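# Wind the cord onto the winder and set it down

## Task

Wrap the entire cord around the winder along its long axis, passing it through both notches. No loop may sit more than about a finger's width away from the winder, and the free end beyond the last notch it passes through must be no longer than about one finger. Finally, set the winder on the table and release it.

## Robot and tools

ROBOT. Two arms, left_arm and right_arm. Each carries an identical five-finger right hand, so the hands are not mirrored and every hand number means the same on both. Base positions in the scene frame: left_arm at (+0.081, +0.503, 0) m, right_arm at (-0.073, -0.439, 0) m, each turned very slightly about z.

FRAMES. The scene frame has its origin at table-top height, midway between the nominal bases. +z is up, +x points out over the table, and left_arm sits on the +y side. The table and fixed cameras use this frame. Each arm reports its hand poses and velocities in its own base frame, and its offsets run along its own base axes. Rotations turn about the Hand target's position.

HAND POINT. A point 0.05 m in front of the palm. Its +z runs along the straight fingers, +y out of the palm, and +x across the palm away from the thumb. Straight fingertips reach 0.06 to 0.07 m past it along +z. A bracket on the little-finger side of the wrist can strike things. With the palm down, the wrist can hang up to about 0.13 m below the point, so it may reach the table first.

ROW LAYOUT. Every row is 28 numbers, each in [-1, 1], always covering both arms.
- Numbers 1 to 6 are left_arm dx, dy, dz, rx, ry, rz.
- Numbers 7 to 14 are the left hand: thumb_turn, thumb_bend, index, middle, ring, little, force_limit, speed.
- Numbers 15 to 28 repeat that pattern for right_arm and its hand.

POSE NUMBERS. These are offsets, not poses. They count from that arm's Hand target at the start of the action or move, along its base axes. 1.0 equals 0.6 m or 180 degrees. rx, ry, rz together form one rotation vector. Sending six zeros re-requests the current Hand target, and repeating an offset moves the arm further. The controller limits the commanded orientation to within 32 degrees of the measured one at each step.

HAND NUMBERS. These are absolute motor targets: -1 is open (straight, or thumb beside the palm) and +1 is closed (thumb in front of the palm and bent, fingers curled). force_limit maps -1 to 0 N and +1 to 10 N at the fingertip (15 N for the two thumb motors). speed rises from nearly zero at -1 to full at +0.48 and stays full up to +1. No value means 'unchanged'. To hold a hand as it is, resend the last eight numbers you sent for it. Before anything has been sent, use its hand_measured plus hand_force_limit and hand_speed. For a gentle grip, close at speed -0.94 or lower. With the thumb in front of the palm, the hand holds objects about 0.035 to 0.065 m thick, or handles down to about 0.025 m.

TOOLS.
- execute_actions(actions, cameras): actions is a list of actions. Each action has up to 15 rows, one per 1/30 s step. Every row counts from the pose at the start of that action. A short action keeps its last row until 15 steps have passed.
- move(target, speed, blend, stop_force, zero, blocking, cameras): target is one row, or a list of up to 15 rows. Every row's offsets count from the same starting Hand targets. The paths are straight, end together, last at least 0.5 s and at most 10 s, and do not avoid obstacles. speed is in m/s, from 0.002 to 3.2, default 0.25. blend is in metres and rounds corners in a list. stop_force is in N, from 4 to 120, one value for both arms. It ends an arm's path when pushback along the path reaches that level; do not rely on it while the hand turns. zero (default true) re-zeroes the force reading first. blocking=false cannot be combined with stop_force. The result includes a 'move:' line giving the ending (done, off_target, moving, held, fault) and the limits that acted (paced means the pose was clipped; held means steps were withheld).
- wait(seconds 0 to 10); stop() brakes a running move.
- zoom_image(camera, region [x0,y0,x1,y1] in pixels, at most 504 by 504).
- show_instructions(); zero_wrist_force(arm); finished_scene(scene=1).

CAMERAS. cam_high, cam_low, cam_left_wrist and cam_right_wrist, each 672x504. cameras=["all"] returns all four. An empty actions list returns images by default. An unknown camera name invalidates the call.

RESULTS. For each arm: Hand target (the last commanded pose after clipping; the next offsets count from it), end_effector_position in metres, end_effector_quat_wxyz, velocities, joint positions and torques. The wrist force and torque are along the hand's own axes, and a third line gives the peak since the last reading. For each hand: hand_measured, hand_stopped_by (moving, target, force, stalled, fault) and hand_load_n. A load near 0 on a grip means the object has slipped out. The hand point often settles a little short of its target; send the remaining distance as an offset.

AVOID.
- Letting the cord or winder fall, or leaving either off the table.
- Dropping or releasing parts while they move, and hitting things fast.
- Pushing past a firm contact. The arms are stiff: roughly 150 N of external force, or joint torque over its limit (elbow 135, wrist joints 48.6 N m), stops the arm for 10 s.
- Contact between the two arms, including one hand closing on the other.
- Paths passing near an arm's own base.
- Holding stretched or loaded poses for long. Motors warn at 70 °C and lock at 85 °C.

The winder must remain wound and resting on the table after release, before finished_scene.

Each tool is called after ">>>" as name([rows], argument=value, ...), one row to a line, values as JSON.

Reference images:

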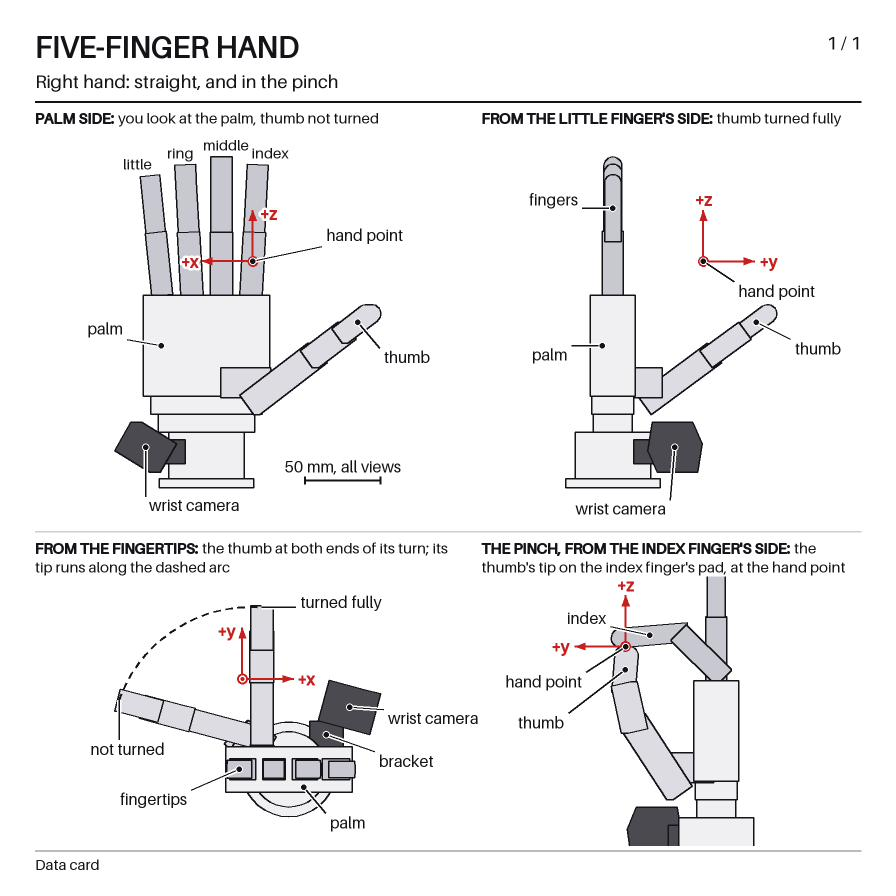

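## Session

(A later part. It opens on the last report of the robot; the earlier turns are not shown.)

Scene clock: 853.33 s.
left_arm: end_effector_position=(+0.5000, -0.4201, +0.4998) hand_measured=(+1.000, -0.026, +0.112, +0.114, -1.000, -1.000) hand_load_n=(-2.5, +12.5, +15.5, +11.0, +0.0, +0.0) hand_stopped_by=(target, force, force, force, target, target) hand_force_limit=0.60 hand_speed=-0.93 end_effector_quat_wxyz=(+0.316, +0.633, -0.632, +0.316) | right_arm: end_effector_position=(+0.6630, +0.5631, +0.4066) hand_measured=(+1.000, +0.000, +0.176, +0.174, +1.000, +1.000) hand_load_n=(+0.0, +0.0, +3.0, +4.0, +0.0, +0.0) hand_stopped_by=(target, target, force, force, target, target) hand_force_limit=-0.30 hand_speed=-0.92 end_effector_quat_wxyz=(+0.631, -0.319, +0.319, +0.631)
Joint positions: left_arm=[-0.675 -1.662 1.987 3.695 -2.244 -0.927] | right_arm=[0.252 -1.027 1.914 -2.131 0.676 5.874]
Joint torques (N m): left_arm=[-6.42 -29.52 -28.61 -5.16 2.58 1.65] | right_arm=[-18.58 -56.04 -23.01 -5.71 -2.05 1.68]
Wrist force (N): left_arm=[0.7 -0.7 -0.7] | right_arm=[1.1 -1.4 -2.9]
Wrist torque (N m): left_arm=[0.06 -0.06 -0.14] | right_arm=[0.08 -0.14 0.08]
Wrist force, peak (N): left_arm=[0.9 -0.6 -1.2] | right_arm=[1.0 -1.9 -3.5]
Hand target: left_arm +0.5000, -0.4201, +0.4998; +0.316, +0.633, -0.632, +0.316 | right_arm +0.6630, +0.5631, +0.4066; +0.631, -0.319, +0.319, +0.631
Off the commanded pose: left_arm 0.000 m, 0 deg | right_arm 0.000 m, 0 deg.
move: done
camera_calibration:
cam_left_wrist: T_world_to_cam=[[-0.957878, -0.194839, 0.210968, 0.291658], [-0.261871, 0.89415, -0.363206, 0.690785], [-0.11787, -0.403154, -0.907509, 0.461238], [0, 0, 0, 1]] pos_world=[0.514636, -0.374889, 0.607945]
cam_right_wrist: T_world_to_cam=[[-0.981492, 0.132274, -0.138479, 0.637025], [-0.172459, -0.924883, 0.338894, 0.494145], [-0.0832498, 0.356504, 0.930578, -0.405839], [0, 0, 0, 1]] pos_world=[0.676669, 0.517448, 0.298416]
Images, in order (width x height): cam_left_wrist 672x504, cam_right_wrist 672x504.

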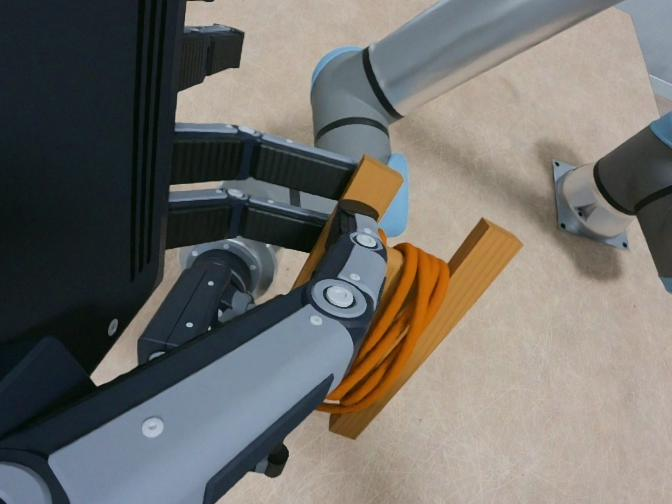

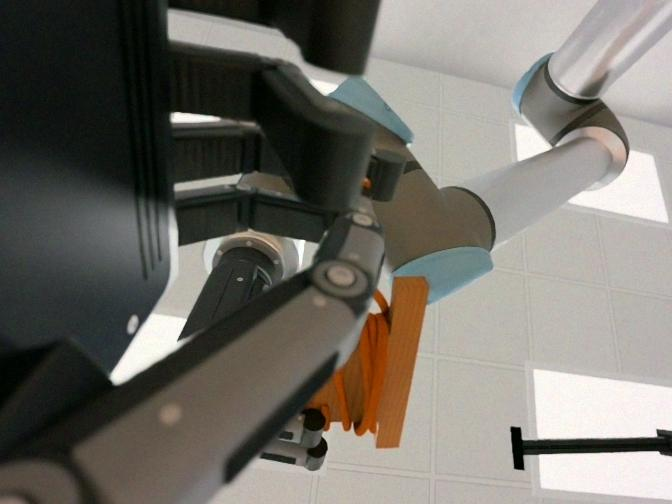

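>>> execute_actions(actions=[], cameras=["all"])

Scene clock: 854.17 s.
left_arm: end_effector_position=(+0.5000, -0.4201, +0.4998) hand_measured=(+1.000, -0.026, +0.112, +0.114, -1.000, -1.000) hand_load_n=(-2.5, +12.5, +15.5, +11.0, +0.0, +0.0) hand_stopped_by=(target, force, force, force, target, target) hand_force_limit=0.60 hand_speed=-0.93 end_effector_quat_wxyz=(+0.316, +0.633, -0.632, +0.316) | right_arm: end_effector_position=(+0.6630, +0.5631, +0.4066) hand_measured=(+1.000, +0.000, +0.176, +0.174, +1.000, +1.000) hand_load_n=(-0.5, +0.0, +3.0, +4.0, +0.0, +0.0) hand_stopped_by=(target, target, force, force, target, target) hand_force_limit=-0.30 hand_speed=-0.92 end_effector_quat_wxyz=(+0.631, -0.319, +0.319, +0.631)
Joint positions: left_arm=[-0.675 -1.662 1.987 3.695 -2.244 -0.927] | right_arm=[0.252 -1.027 1.914 -2.131 0.676 5.874]
Joint velocities: within noise
Joint torques (N m): left_arm=[-6.15 -27.69 -27.66 -4.87 2.56 1.52] | right_arm=[-17.17 -56.24 -23.46 -5.93 -1.72 1.71]
Wrist force (N): left_arm=[1.2 -0.6 -0.7] | right_arm=[1.1 -1.6 -3.0]
Wrist torque (N m): left_arm=[0.08 -0.13 -0.10] | right_arm=[0.08 -0.13 0.09]
Wrist force, peak (N): left_arm=[1.2 -0.6 -0.7] | right_arm=[0.5 -2.1 -3.4]
Hand target: left_arm +0.5000, -0.4201, +0.4998; +0.316, +0.633, -0.632, +0.316 | right_arm +0.6630, +0.5631, +0.4066; +0.631, -0.319, +0.319, +0.631
Off the commanded pose: left_arm 0.000 m, 0 deg | right_arm 0.000 m, 0 deg.
camera_calibration:
cam_left_wrist: T_world_to_cam=[[-0.957878, -0.194839, 0.210968, 0.291658], [-0.261871, 0.89415, -0.363206, 0.690785], [-0.11787, -0.403154, -0.907509, 0.461238], [0, 0, 0, 1]] pos_world=[0.514636, -0.374889, 0.607945]
cam_right_wrist: T_world_to_cam=[[-0.981492, 0.132274, -0.138479, 0.637025], [-0.172459, -0.924883, 0.338894, 0.494145], [-0.0832498, 0.356504, 0.930578, -0.405839], [0, 0, 0, 1]] pos_world=[0.676669, 0.517448, 0.298416]

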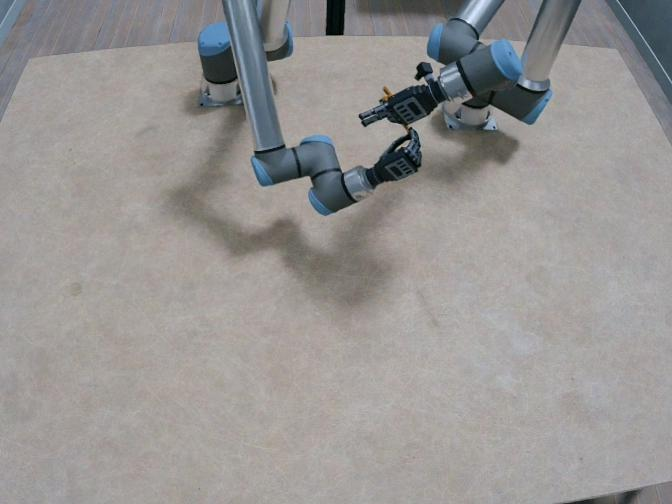

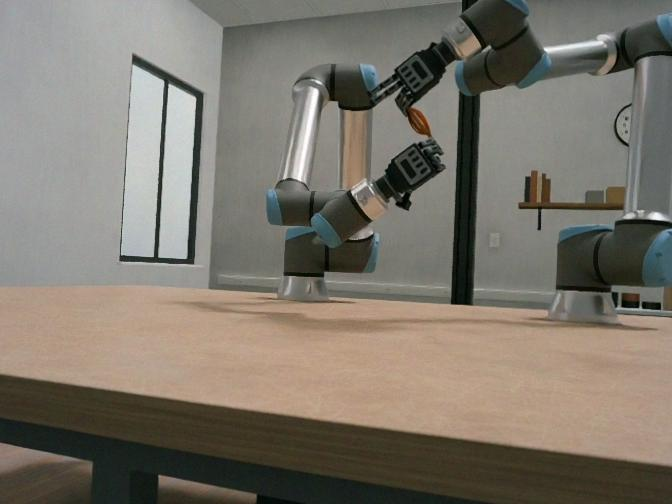

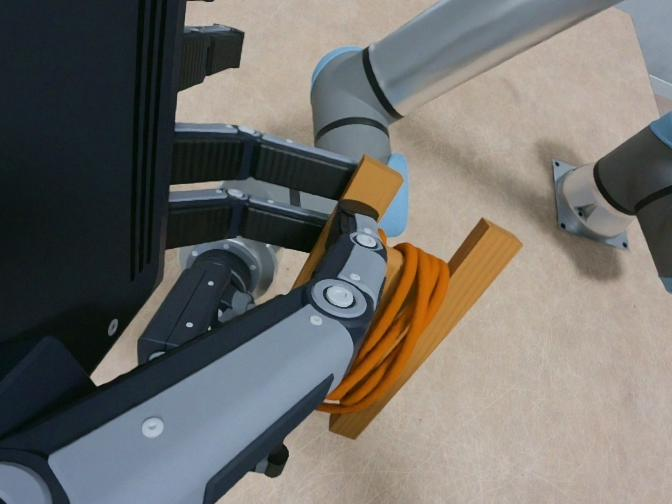

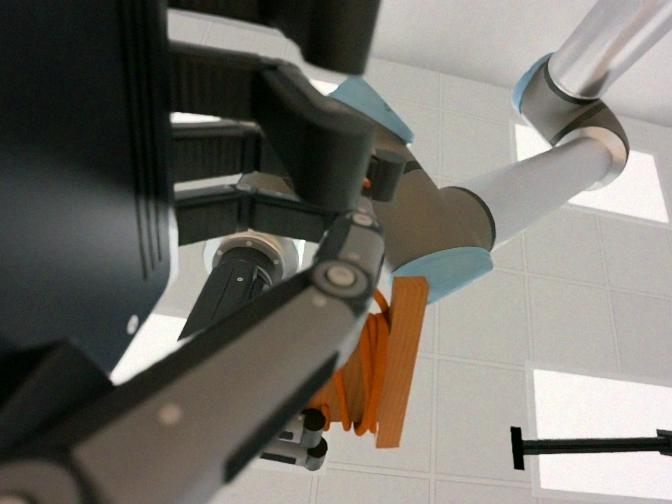

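>>> zoom_image(camera="cam_left_wrist", region=[280, 140, 560, 450])

>>> zoom_image(camera="cam_right_wrist", region=[300, 200, 480, 460])

>>> zoom_image(camera="cam_low", region=[360, 70, 480, 220])

Scaled by 1.626 from the camera's 672x504 image, which has a finer 960x720 frame.

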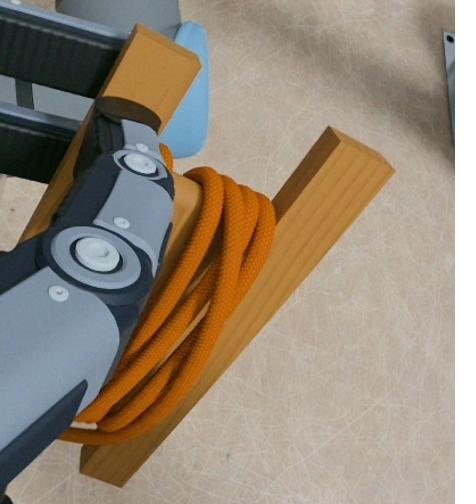

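Scaled by 1.938 from the camera's 672x504 image, which has a finer 960x720 frame.

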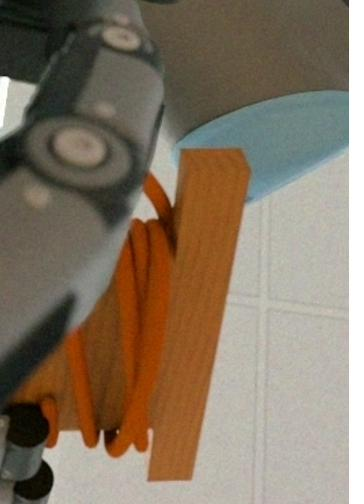

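Scaled by 3.360 from the camera's 672x504 image, which has a finer 960x720 frame.

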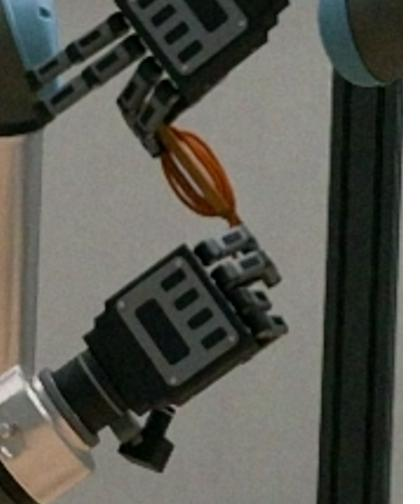

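>>> move(target=[0,0,0,0,0,0,1,0.2,0.65,0.6,-1,-1,0.6,-0.93,-0.005,-0.04,-0.003,0,0,0,1,0,0.65,0.65,1,1,-0.3,-0.92], speed=0.05, cameras=["cam_left_wrist","cam_right_wrist","cam_low"])

Scene clock: 857.07 s.
left_arm: end_effector_position=(+0.5000, -0.4201, +0.4998) hand_measured=(+1.000, -0.026, +0.112, +0.114, -1.000, -1.000) hand_load_n=(-2.5, +12.5, +15.5, +11.0, +0.0, +0.0) hand_stopped_by=(target, force, force, force, target, target) hand_force_limit=0.60 hand_speed=-0.93 end_effector_quat_wxyz=(+0.316, +0.633, -0.632, +0.316) | right_arm: end_effector_position=(+0.6600, +0.5392, +0.4048) hand_measured=(+1.000, +0.000, +0.176, +0.174, +1.000, +1.000) hand_load_n=(+0.0, +0.0, +3.5, +4.0, +0.0, +0.0) hand_stopped_by=(target, target, force, force, target, target) hand_force_limit=-0.30 hand_speed=-0.92 end_effector_quat_wxyz=(+0.631, -0.319, +0.319, +0.631) end_effector_velocity=(-0.001, -0.001, +0.000) end_effector_angular_velocity=(+0.001, -0.001, +0.002)
Joint positions: left_arm=[-0.675 -1.662 1.987 3.695 -2.244 -0.927] | right_arm=[0.223 -1.035 1.945 -2.189 0.667 5.918]
Joint velocities: left_arm=[within noise] | right_arm=[-0.001 0 0.002 -0.005 0 0.004]
Joint torques (N m): left_arm=[-6.73 -30.13 -27.97 -5.06 2.84 1.66] | right_arm=[-17.47 -77.24 -21.76 -6.02 -2.01 1.83]
Wrist force (N): left_arm=[1.1 -0.1 -0.5] | right_arm=[0.6 -1.2 -3.4]
Wrist torque (N m): left_arm=[0.14 -0.13 -0.09] | right_arm=[0.15 -0.06 0.07]
Wrist force, peak (N): left_arm=[1.2 -0.6 -0.9] | right_arm=[1.1 -1.5 -3.4]
Hand target: left_arm +0.5000, -0.4201, +0.4998; +0.316, +0.633, -0.632, +0.316 | right_arm +0.6600, +0.5391, +0.4048; +0.631, -0.319, +0.319, +0.631
Off the commanded pose: left_arm 0.000 m, 0 deg | right_arm 0.000 m, 0 deg.
move: done
camera_calibration:
cam_left_wrist: T_world_to_cam=[[-0.957878, -0.194839, 0.210968, 0.291658], [-0.261871, 0.89415, -0.363206, 0.690785], [-0.11787, -0.403154, -0.907509, 0.461238], [0, 0, 0, 1]] pos_world=[0.514636, -0.374889, 0.607945]
cam_right_wrist: T_world_to_cam=[[-0.981499, 0.132305, -0.1384, 0.636945], [-0.172469, -0.924844, 0.338996, 0.472182], [-0.0831473, 0.356594, 0.930552, -0.396035], [0, 0, 0, 1]] pos_world=[0.673669, 0.493647, 0.296616]
Images, in order (width x height): cam_low 672x504, cam_left_wrist 672x504, cam_right_wrist 672x504.

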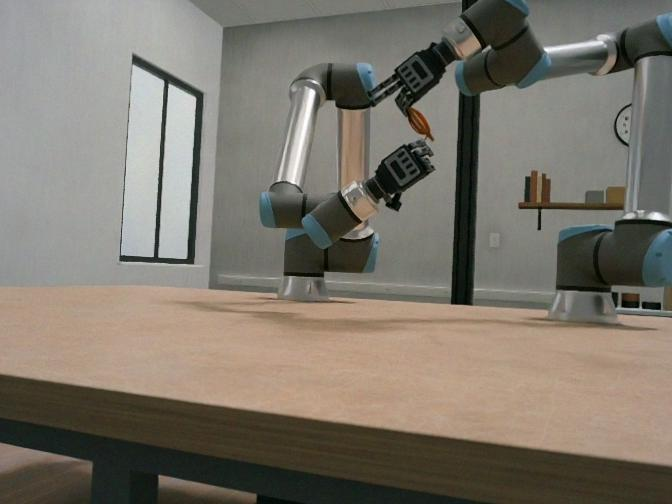

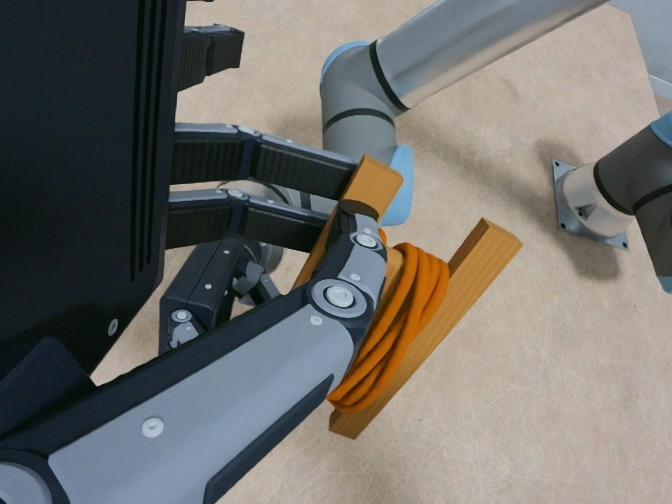

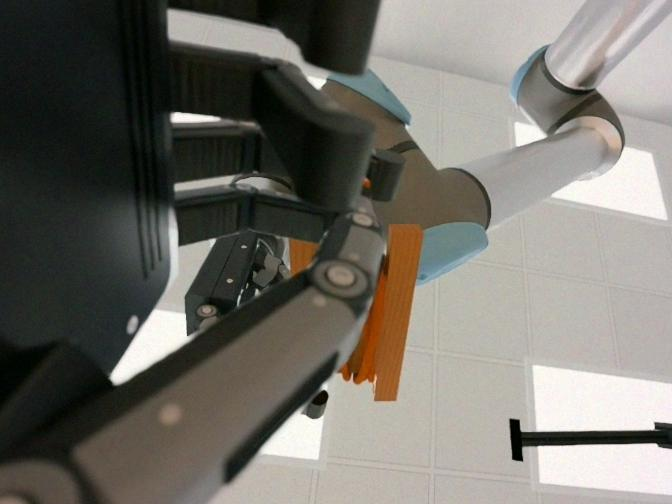

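>>> zoom_image(camera="cam_left_wrist", region=[280, 140, 560, 450])

>>> zoom_image(camera="cam_low", region=[360, 70, 480, 220])

>>> zoom_image(camera="cam_right_wrist", region=[280, 140, 460, 420])

Scaled by 1.626 from the camera's 672x504 image, which has a finer 960x720 frame.

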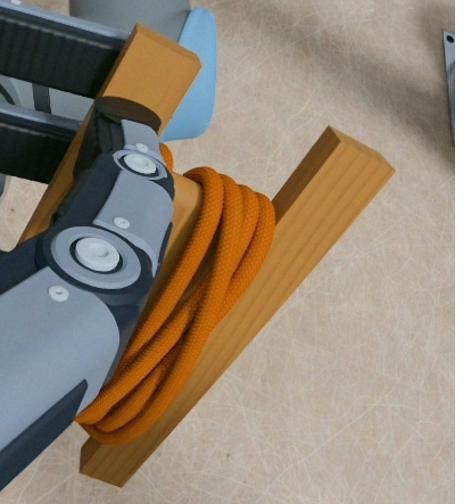

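Scaled by 3.360 from the camera's 672x504 image, which has a finer 960x720 frame.

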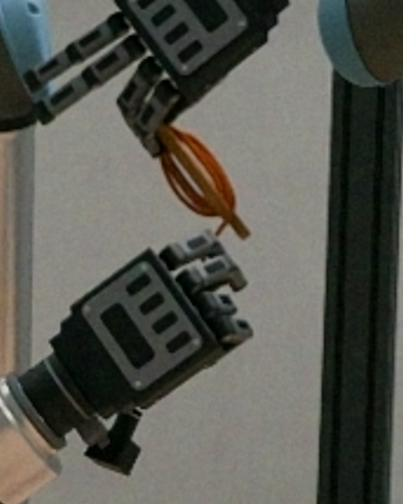

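Scaled by 1.800 from the camera's 672x504 image, which has a finer 960x720 frame.

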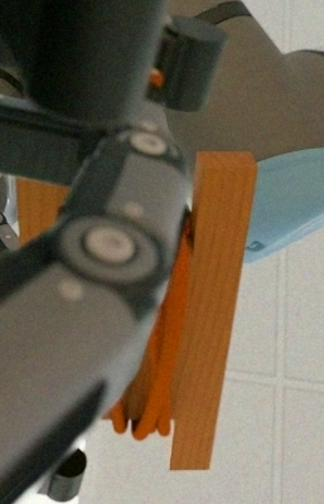

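>>> move(target=[0,0,0,0,0,0,1,0.2,0.65,0.6,-1,-1,0.6,-0.93,0,0,0,0,0,0,1,0,-0.25,-0.25,1,1,-0.6,-0.7], speed=0.05, cameras=["cam_left_wrist","cam_right_wrist","cam_low"])

Scene clock: 858.20 s.
left_arm: end_effector_position=(+0.5000, -0.4201, +0.4998) hand_measured=(+1.000, -0.026, +0.112, +0.114, -1.000, -1.000) hand_load_n=(-2.5, +12.5, +15.5, +11.0, +0.0, +0.0) hand_stopped_by=(target, force, force, force, target, target) hand_force_limit=0.60 hand_speed=-0.93 end_effector_quat_wxyz=(+0.316, +0.633, -0.632, +0.316) | right_arm: end_effector_position=(+0.6600, +0.5391, +0.4048) hand_measured=(+1.000, +0.000, -0.250, -0.250, +1.000, +1.000) hand_load_n=(+0.0, +0.0, +0.0, +0.0, +0.0, +0.0) hand_stopped_by=(target, target, target, target, target, target) hand_force_limit=-0.60 hand_speed=-0.70 end_effector_quat_wxyz=(+0.631, -0.319, +0.319, +0.631)
Joint positions: left_arm=[-0.675 -1.662 1.987 3.695 -2.244 -0.927] | right_arm=[0.223 -1.035 1.945 -2.189 0.667 5.918]
Joint torques (N m): left_arm=[-5.27 -29.94 -28.64 -4.96 2.92 1.7] | right_arm=[-18.01 -78.14 -23.52 -5.27 -1.69 1.81]
Wrist force (N): left_arm=[0.8 -0.6 -0.5] | right_arm=[0.8 -1.5 -2.9]
Wrist torque (N m): left_arm=[0.07 -0.07 -0.13] | right_arm=[0.08 -0.10 0.07]
Wrist force, peak (N): left_arm=[1.2 -0.7 -0.8] | right_arm=[0.4 -1.4 -3.5]
Hand target: left_arm +0.5000, -0.4201, +0.4998; +0.316, +0.633, -0.632, +0.316 | right_arm +0.6600, +0.5391, +0.4048; +0.631, -0.319, +0.319, +0.631
Off the commanded pose: left_arm 0.000 m, 0 deg | right_arm 0.000 m, 0 deg.
move: done
camera_calibration:
cam_left_wrist: T_world_to_cam=[[-0.957878, -0.194839, 0.210968, 0.291658], [-0.261871, 0.89415, -0.363206, 0.690785], [-0.11787, -0.403154, -0.907509, 0.461238], [0, 0, 0, 1]] pos_world=[0.514636, -0.374889, 0.607945]
cam_right_wrist: T_world_to_cam=[[-0.981491, 0.13227, -0.138491, 0.637011], [-0.172468, -0.92485, 0.33898, 0.472004], [-0.0832465, 0.356591, 0.930544, -0.395893], [0, 0, 0, 1]] pos_world=[0.673669, 0.493447, 0.296616]
Images, in order (width x height): cam_low 672x504, cam_left_wrist 672x504, cam_right_wrist 672x504.

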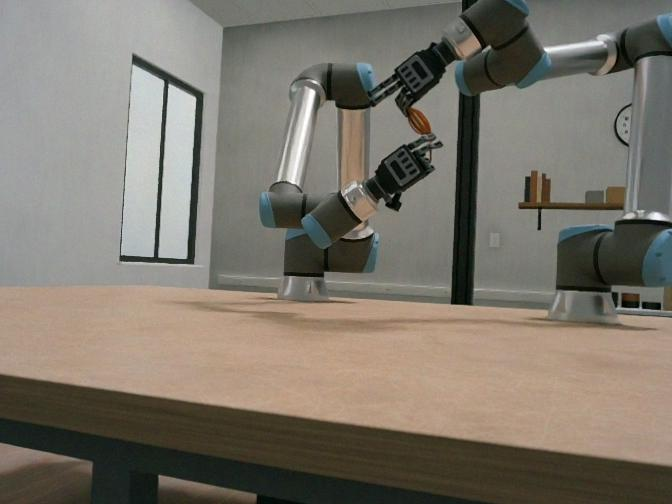

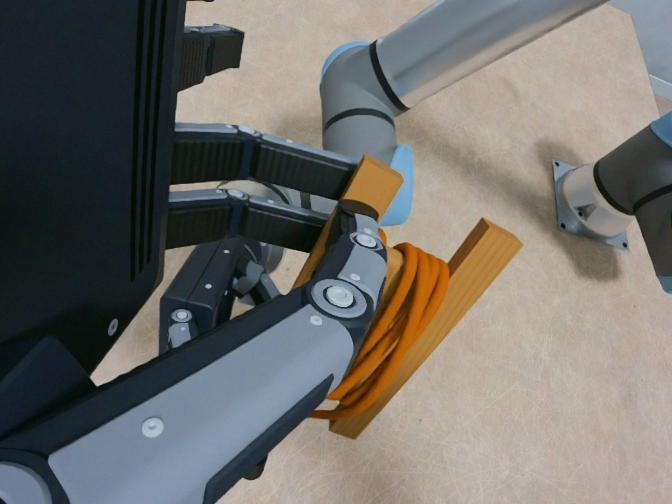

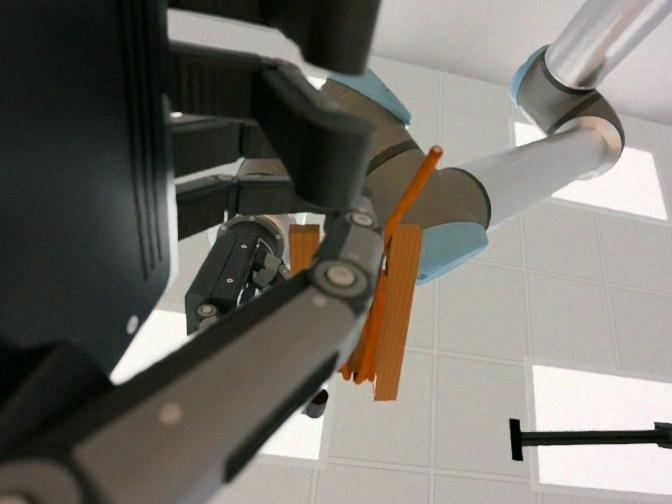

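>>> zoom_image(camera="cam_right_wrist", region=[280, 120, 500, 420])

>>> zoom_image(camera="cam_left_wrist", region=[240, 180, 560, 480])

>>> zoom_image(camera="cam_low", region=[360, 70, 480, 220])

Scaled by 1.680 from the camera's 672x504 image, which has a finer 960x720 frame.

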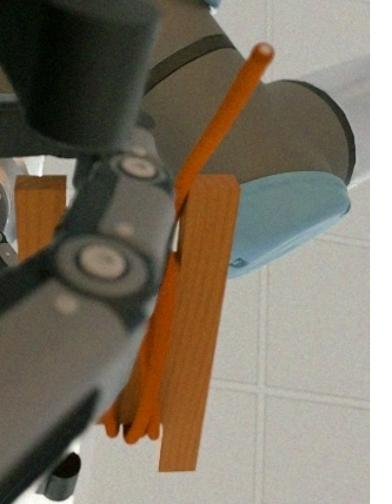

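Scaled by 1.575 from the camera's 672x504 image, which has a finer 960x720 frame.

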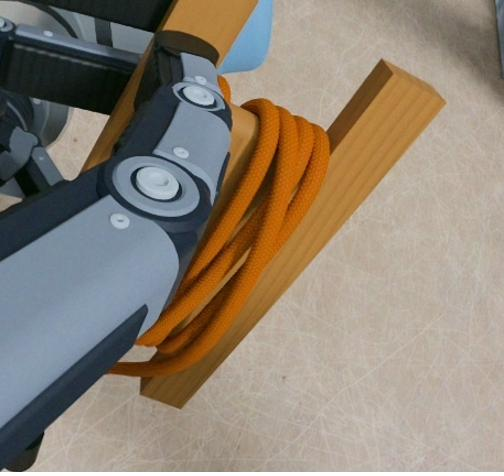

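Scaled by 3.360 from the camera's 672x504 image, which has a finer 960x720 frame.

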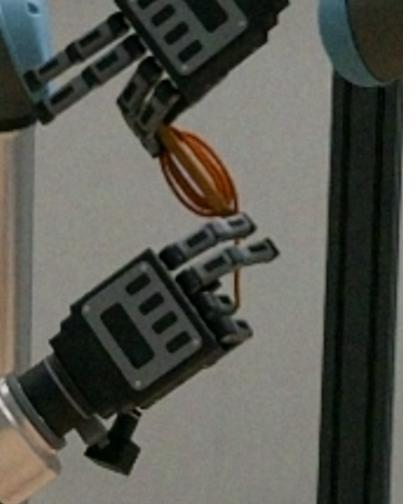

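>>> move([
  [0,0,0,0,0,0,1,0.2,0.65,0.6,-1,-1,0.6,-0.93,0,-0.2,-0.15,0,0,0,1,0,-0.25,-0.25,1,1,-0.6,-0.7],
  [0,0,0,0,0,0,1,0.2,0.65,0.6,-1,-1,0.6,-0.93,0,-0.5,-0.2,0,0,0,1,0,-0.25,-0.25,1,1,-0.6,-0.7],
], speed=[0.1,0.2], blend=[0.02,0], cameras=["cam_left_wrist","cam_right_wrist","cam_low","cam_high"])

Scene clock: 861.70 s.
left_arm: end_effector_position=(+0.5000, -0.4201, +0.4998) hand_measured=(+1.000, -0.026, +0.112, +0.114, -1.000, -1.000) hand_load_n=(-2.5, +12.5, +15.5, +11.0, +0.0, +0.0) hand_stopped_by=(target, force, force, force, target, target) hand_force_limit=0.60 hand_speed=-0.93 end_effector_quat_wxyz=(+0.316, +0.633, -0.632, +0.316) | right_arm: end_effector_position=(+0.6602, +0.2404, +0.2849) hand_measured=(+1.000, +0.000, -0.250, -0.250, +1.000, +1.000) hand_load_n=(+0.0, +0.0, +0.0, +0.0, +0.0, +0.0) hand_stopped_by=(target, target, target, target, target, target) hand_force_limit=-0.60 hand_speed=-0.70 end_effector_quat_wxyz=(+0.699, -0.272, +0.325, +0.576) end_effector_velocity=(+0.000, -0.002, +0.000) end_effector_angular_velocity=(+0.002, -0.003, -0.002)
Joint positions: left_arm=[-0.675 -1.662 1.987 3.695 -2.244 -0.927] | right_arm=[-0.188 -0.855 2.173 -2.893 0.695 6.282]
Joint velocities: left_arm=[within noise] | right_arm=[-0.002 0.002 0 -0.005 0.002 0]
Joint torques (N m): left_arm=[-7.51 -29.07 -29.76 -5.2 2.77 1.67] | right_arm=[-17.3 -51.69 -8.92 -5.69 4.12 1.85]
Wrist force (N): left_arm=[0.9 -0.4 -0.5] | right_arm=[0.6 -2.0 -2.4]
Wrist torque (N m): left_arm=[0.10 -0.10 -0.12] | right_arm=[-0.03 -0.09 0.05]
Wrist force, peak (N): left_arm=[1.5 -0.7 -0.5] | right_arm=[-0.6 -1.9 -4.1]
Hand target: left_arm +0.5000, -0.4201, +0.4998; +0.316, +0.633, -0.632, +0.316 | right_arm +0.6600, +0.2391, +0.2848; +0.631, -0.319, +0.319, +0.631
Off the commanded pose: left_arm 0.000 m, 0 deg | right_arm 0.001 m, 11 deg.
joint sent to its limit (right arm) — joint 6 (wrist 3), upper limit. The joint targets are off in orientation, not in position.
move: off_target (right_arm)
camera_calibration:
cam_left_wrist: T_world_to_cam=[[-0.957878, -0.194839, 0.210968, 0.291658], [-0.261871, 0.89415, -0.363206, 0.690785], [-0.11787, -0.403154, -0.907509, 0.461238], [0, 0, 0, 1]] pos_world=[0.514636, -0.374889, 0.607945]
cam_right_wrist: T_world_to_cam=[[-0.936843, 0.322514, -0.135316, 0.584031], [-0.348425, -0.894269, 0.280861, 0.361862], [-0.0304273, 0.31027, 0.950161, -0.2071], [0, 0, 0, 1]] pos_world=[0.666925, 0.199501, 0.174175]

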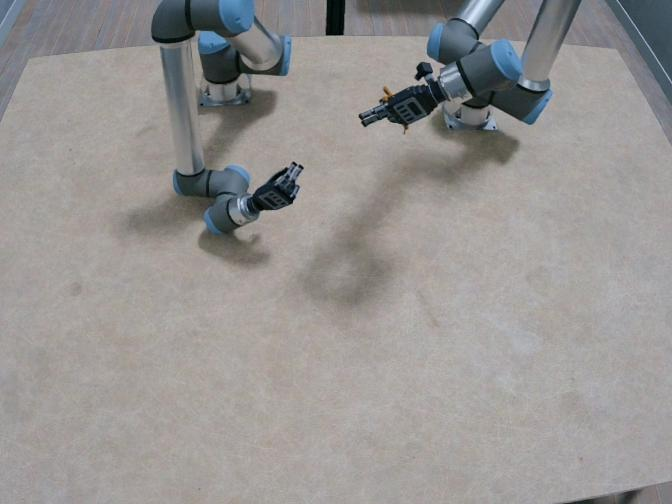

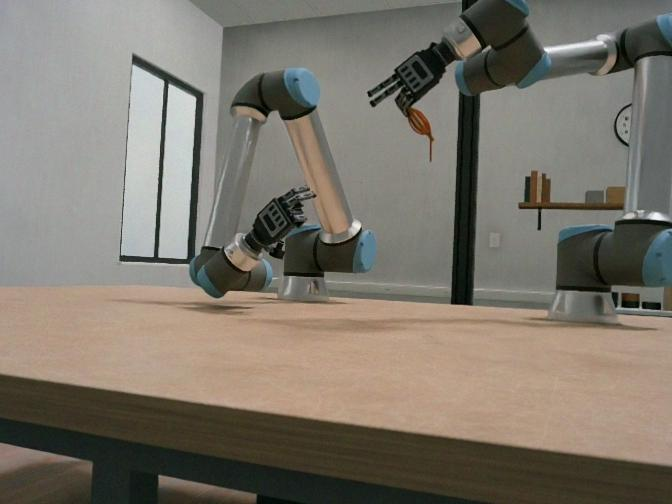

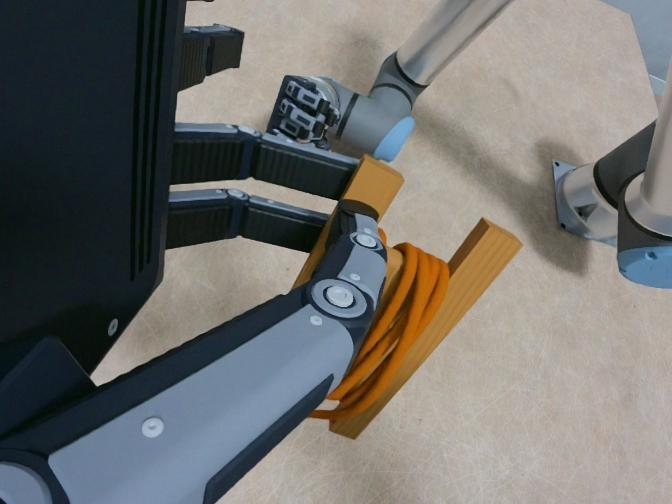

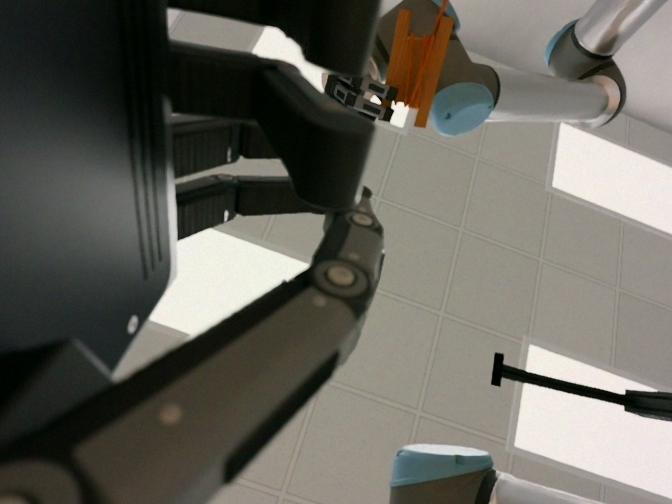

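>>> zoom_image(camera="cam_right_wrist", region=[360, 0, 500, 140])

>>> zoom_image(camera="cam_low", region=[380, 70, 460, 180])

Scaled by 3.600 from the camera's 672x504 image, which has a finer 960x720 frame.

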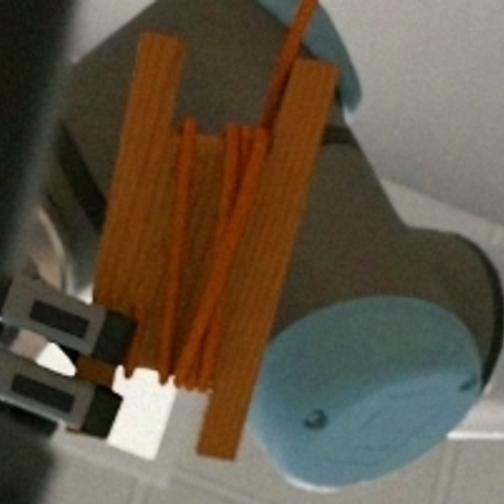

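Scaled by 4.582 from the camera's 672x504 image, which has a finer 960x720 frame.

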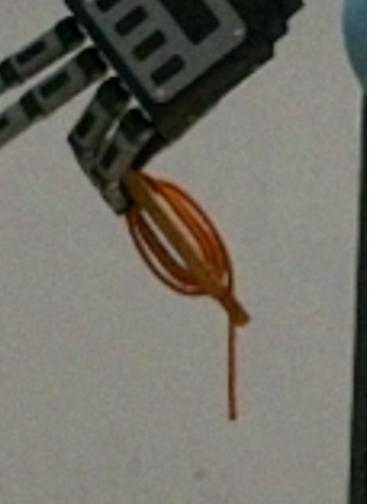

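>>> zoom_image(camera="cam_low", region=[400, 95, 445, 170])

Scaled by 6.720 from the camera's 672x504 image, which has a finer 960x720 frame.

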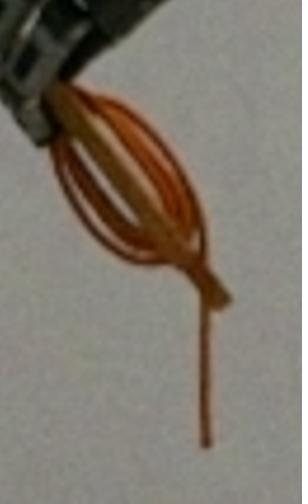

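>>> move(target=[0,-0.017,-0.25,0.2952,0,0,1,0.2,0.65,0.6,-1,-1,0.6,-0.93,0,0,0,0,0,0,1,0,-0.25,-0.25,1,1,-0.6,-0.7], speed=0.12, cameras=["cam_left_wrist","cam_low","cam_high"])

Scene clock: 867.33 s.
left_arm: end_effector_position=(+0.5000, -0.4303, +0.3499) hand_measured=(+1.000, -0.026, +0.112, +0.114, -1.000, -1.000) hand_load_n=(-2.5, +12.5, +15.5, +11.0, +0.0, +0.0) hand_stopped_by=(target, force, force, force, target, target) hand_force_limit=0.60 hand_speed=-0.93 end_effector_quat_wxyz=(-0.001, +0.707, -0.707, +0.000) | right_arm: end_effector_position=(+0.6602, +0.2402, +0.2848) hand_measured=(+1.000, +0.000, -0.250, -0.250, +1.000, +1.000) hand_load_n=(+0.0, +0.0, +0.0, +0.0, +0.0, +0.0) hand_stopped_by=(target, target, target, target, target, target) hand_force_limit=-0.60 hand_speed=-0.70 end_effector_quat_wxyz=(+0.699, -0.272, +0.325, +0.576)
Joint positions: left_arm=[-0.931 -1.505 1.816 4.403 -1.57 -0.932] | right_arm=[-0.188 -0.855 2.173 -2.894 0.696 6.282]
Joint torques (N m): left_arm=[-13.13 -40.4 -53.39 -1.7 3.66 -2.6] | right_arm=[1.48 -51.65 -20.3 -5.47 4.06 1.8]
Wrist force (N): left_arm=[0.0 -0.8 -0.2] | right_arm=[0.1 -1.9 -2.8]
Wrist torque (N m): left_arm=[-0.07 0.00 -0.02] | right_arm=[0.02 0.00 0.02]
Wrist force, peak (N): left_arm=[1.4 -0.7 -0.7] | right_arm=[0.5 -2.4 -3.1]
Hand target: left_arm +0.5000, -0.4303, +0.3498; -0.001, +0.707, -0.707, -0.001 | right_arm +0.6600, +0.2391, +0.2848; +0.631, -0.319, +0.319, +0.631
Off the commanded pose: left_arm 0.000 m, 0 deg | right_arm 0.001 m, 11 deg.
joint sent to its limit (right arm) — joint 6 (wrist 3), upper limit. The joint targets are off in orientation, not in position.
move: off_target (right_arm)
camera_calibration:
cam_left_wrist: T_world_to_cam=[[-0.957877, -0.285694, -0.0291662, 0.36623], [-0.261876, 0.827279, 0.497022, 0.315709], [-0.117868, 0.483723, -0.867248, 0.688533], [0, 0, 0, 1]] pos_world=[0.514636, -0.489609, 0.450897]
Images, in order (width x height): cam_high 672x504, cam_low 672x504, cam_left_wrist 672x504.

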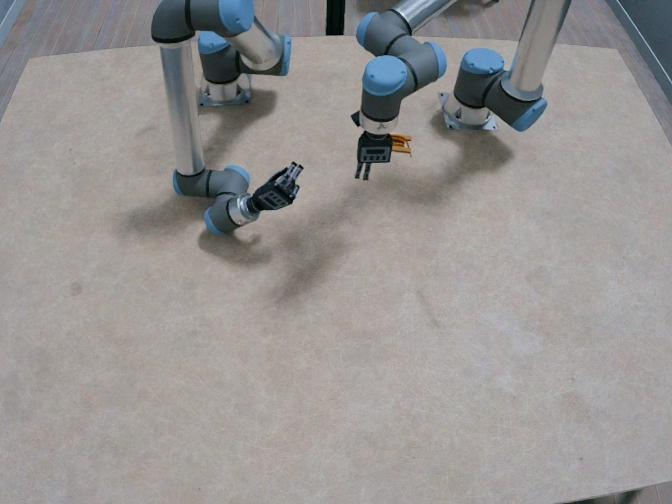

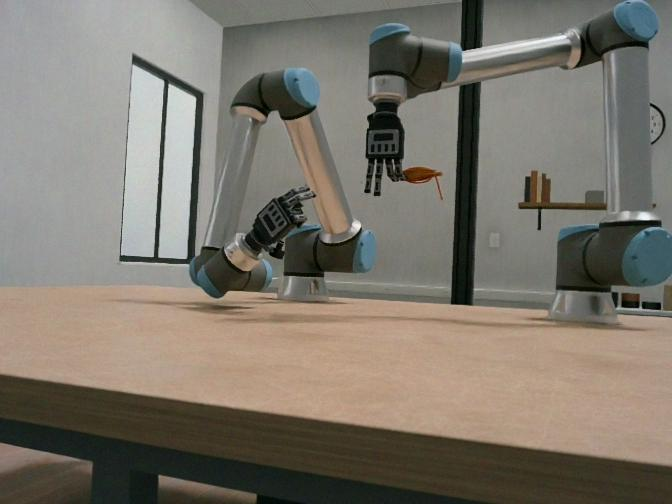

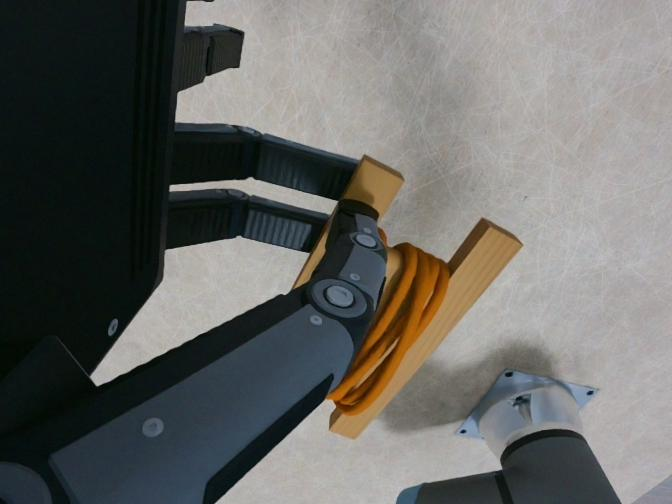

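>>> zoom_image(camera="cam_low", region=[395, 150, 455, 210])

>>> zoom_image(camera="cam_left_wrist", region=[240, 180, 560, 480])

Scaled by 8.400 from the camera's 672x504 image, which has a finer 960x720 frame.

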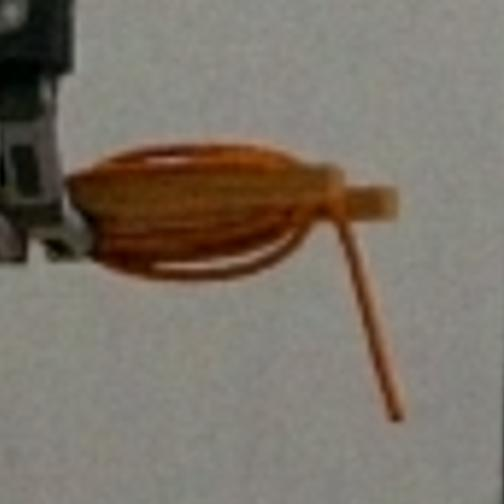

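Scaled by 1.575 from the camera's 672x504 image, which has a finer 960x720 frame.

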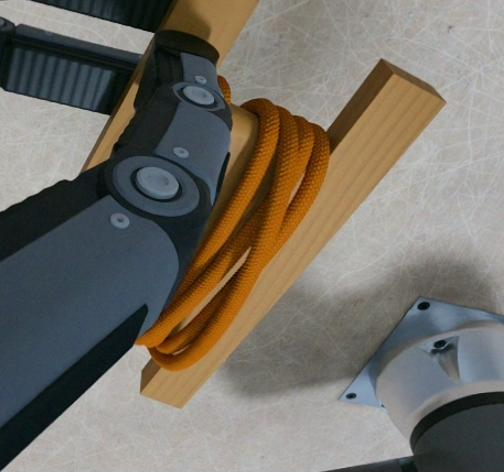

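>>> move(target=[0,0,-0.43,0,0,0,1,0.2,0.65,0.6,0.05,0.05,0.6,-0.93,0,0,0,0,0,0,1,0,-0.25,-0.25,1,1,-0.6,-0.7], speed=0.12, cameras=["cam_left_wrist","cam_low"])

Scene clock: 873.90 s.
left_arm: end_effector_position=(+0.5000, -0.4303, +0.0918) hand_measured=(+1.000, -0.026, +0.112, +0.114, +0.050, +0.050) hand_load_n=(-2.5, +12.5, +15.5, +11.0, +0.5, +0.0) hand_stopped_by=(target, force, force, force, target, target) hand_force_limit=0.60 hand_speed=-0.93 end_effector_quat_wxyz=(-0.001, +0.707, -0.707, -0.001) | right_arm: end_effector_position=(+0.6602, +0.2402, +0.2848) hand_measured=(+1.000, +0.000, -0.250, -0.250, +1.000, +1.000) hand_load_n=(+0.0, +0.0, +0.0, +0.0, +0.0, +0.0) hand_stopped_by=(target, target, target, target, target, target) hand_force_limit=-0.60 hand_speed=-0.70 end_effector_quat_wxyz=(+0.699, -0.272, +0.325, +0.576)
Joint positions: left_arm=[-0.932 -1.268 2.059 3.923 -1.569 -0.932] | right_arm=[-0.188 -0.855 2.173 -2.894 0.696 6.282]
Joint torques (N m): left_arm=[15.48 -50.14 -18.03 -5.71 -2.79 2.19] | right_arm=[2.44 -52.79 -19.58 -4.88 4.11 1.81]
Wrist force (N): left_arm=[0.2 -0.2 -0.5] | right_arm=[0.2 -1.6 -2.7]
Wrist torque (N m): left_arm=[0.04 -0.03 0.01] | right_arm=[0.05 -0.02 0.03]
Wrist force, peak (N): left_arm=[0.3 -0.6 -1.4] | right_arm=[0.2 -2.1 -3.4]
Hand target: left_arm +0.5000, -0.4303, +0.0918; -0.001, +0.707, -0.707, -0.001 | right_arm +0.6600, +0.2391, +0.2848; +0.631, -0.319, +0.319, +0.631
Off the commanded pose: left_arm 0.000 m, 0 deg | right_arm 0.001 m, 11 deg.
joint sent to its limit (right arm) — joint 6 (wrist 3), upper limit. The joint targets are off in orientation, not in position.
move: off_target (right_arm)
camera_calibration:
cam_left_wrist: T_world_to_cam=[[-0.957875, -0.285682, -0.0293345, 0.358712], [-0.261881, 0.826985, 0.497507, 0.443838], [-0.11787, 0.484232, -0.866964, 0.46494], [0, 0, 0, 1]] pos_world=[0.514636, -0.489709, 0.192796]
Images, in order (width x height): cam_low 672x504, cam_left_wrist 672x504.

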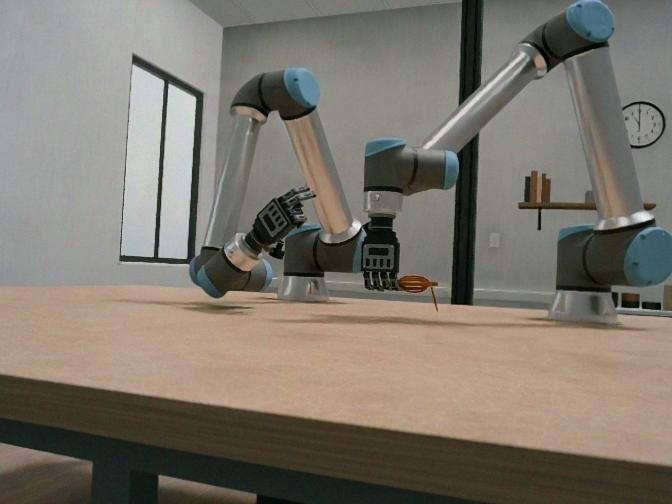

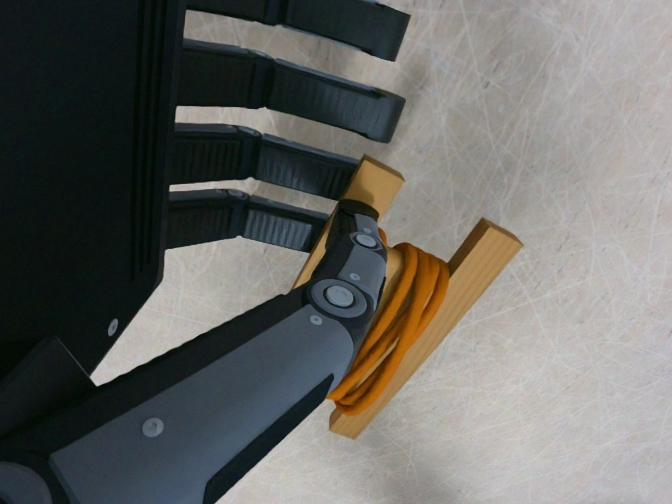

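>>> zoom_image(camera="cam_low", region=[355, 235, 455, 325])

Scaled by 5.040 from the camera's 672x504 image, which has a finer 960x720 frame.

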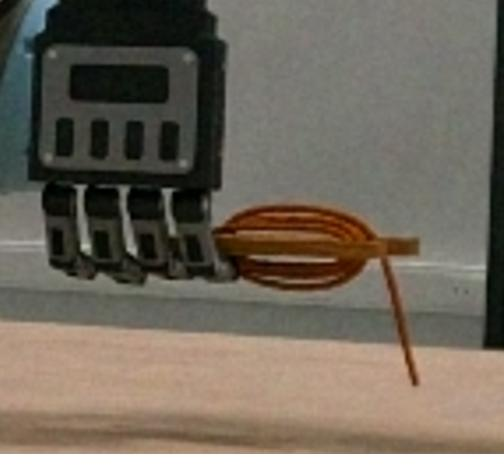

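>>> move(target=[0,0,-0.115,0,0,0,1,0.2,0.65,0.6,0.05,0.05,0.6,-0.93,0,0,0,0,0,0,1,0,-0.25,-0.25,1,1,-0.6,-0.7], speed=0.03, stop_force=4, cameras=["cam_left_wrist","cam_low"])

>>> zoom_image(camera="cam_low", region=[355, 255, 455, 345])

Scene clock: 877.90 s.
left_arm: end_effector_position=(+0.4999, -0.4302, +0.0236) hand_measured=(+1.000, -0.026, +0.112, +0.114, +0.050, +0.050) hand_load_n=(-2.5, +12.5, +15.5, +11.0, -4.0, +0.0) hand_stopped_by=(target, force, force, force, target, target) hand_force_limit=0.60 hand_speed=-0.93 end_effector_quat_wxyz=(-0.001, +0.707, -0.707, -0.001) | right_arm: end_effector_position=(+0.6602, +0.2402, +0.2848) hand_measured=(+1.000, +0.000, -0.250, -0.250, +1.000, +1.000) hand_load_n=(+0.0, +0.0, +0.0, +0.0, +0.0, +0.0) hand_stopped_by=(target, target, target, target, target, target) hand_force_limit=-0.60 hand_speed=-0.70 end_effector_quat_wxyz=(+0.699, -0.272, +0.325, +0.576)
Joint positions: left_arm=[-0.932 -1.172 2.091 3.795 -1.569 -0.932] | right_arm=[-0.188 -0.855 2.173 -2.894 0.696 6.282]
Joint torques (N m): left_arm=[8.63 -77.5 -28.68 -1.41 -1.87 0.67] | right_arm=[2.79 -52.54 -19.42 -4.59 3.76 1.46]
Wrist force (N): left_arm=[-0.3 -2.0 -4.6] | right_arm=[0.2 -1.8 -2.5]
Wrist torque (N m): left_arm=[0.04 0.12 -0.04] | right_arm=[0.01 -0.02 0.02]
Wrist force, peak (N): left_arm=[-0.5 -3.2 -6.3] | right_arm=[0.1 -1.8 -3.4]
Hand target: left_arm +0.5000, -0.4303, +0.0236; -0.001, +0.707, -0.707, -0.001 (not the last commanded pose) | right_arm +0.6600, +0.2391, +0.2848; +0.631, -0.319, +0.319, +0.631
Off the commanded pose: left_arm 0.001 m, 0 deg | right_arm 0.001 m, 11 deg.
joint sent to its limit (right arm) — joint 6 (wrist 3), upper limit. The joint targets are off in orientation, not in position.
move: contact (left_arm), off_target (right_arm)
camera_calibration:
cam_left_wrist: T_world_to_cam=[[-0.957876, -0.285679, -0.029333, 0.356712], [-0.261878, 0.826986, 0.497507, 0.477767], [-0.11787, 0.484232, -0.866964, 0.405813], [0, 0, 0, 1]] pos_world=[0.514636, -0.489709, 0.124596]
Images, in order (width x height): cam_low 672x504, cam_left_wrist 672x504.

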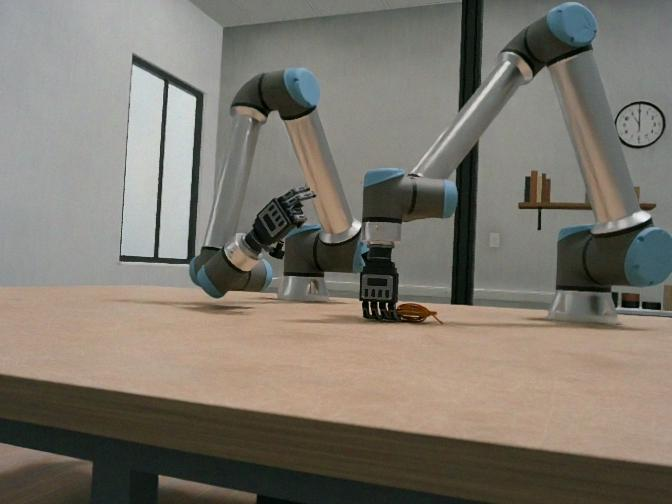

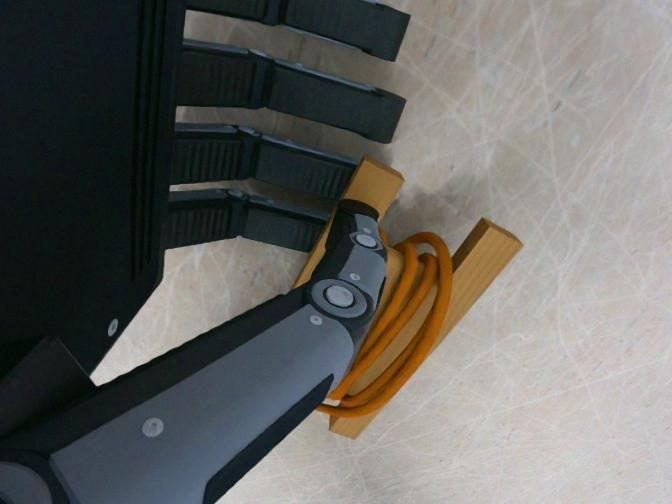

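Scaled by 5.040 from the camera's 672x504 image, which has a finer 960x720 frame.

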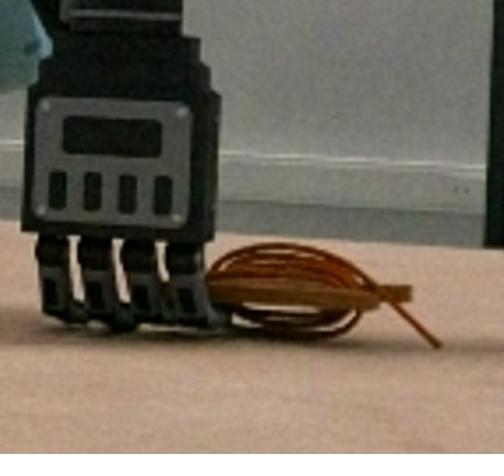

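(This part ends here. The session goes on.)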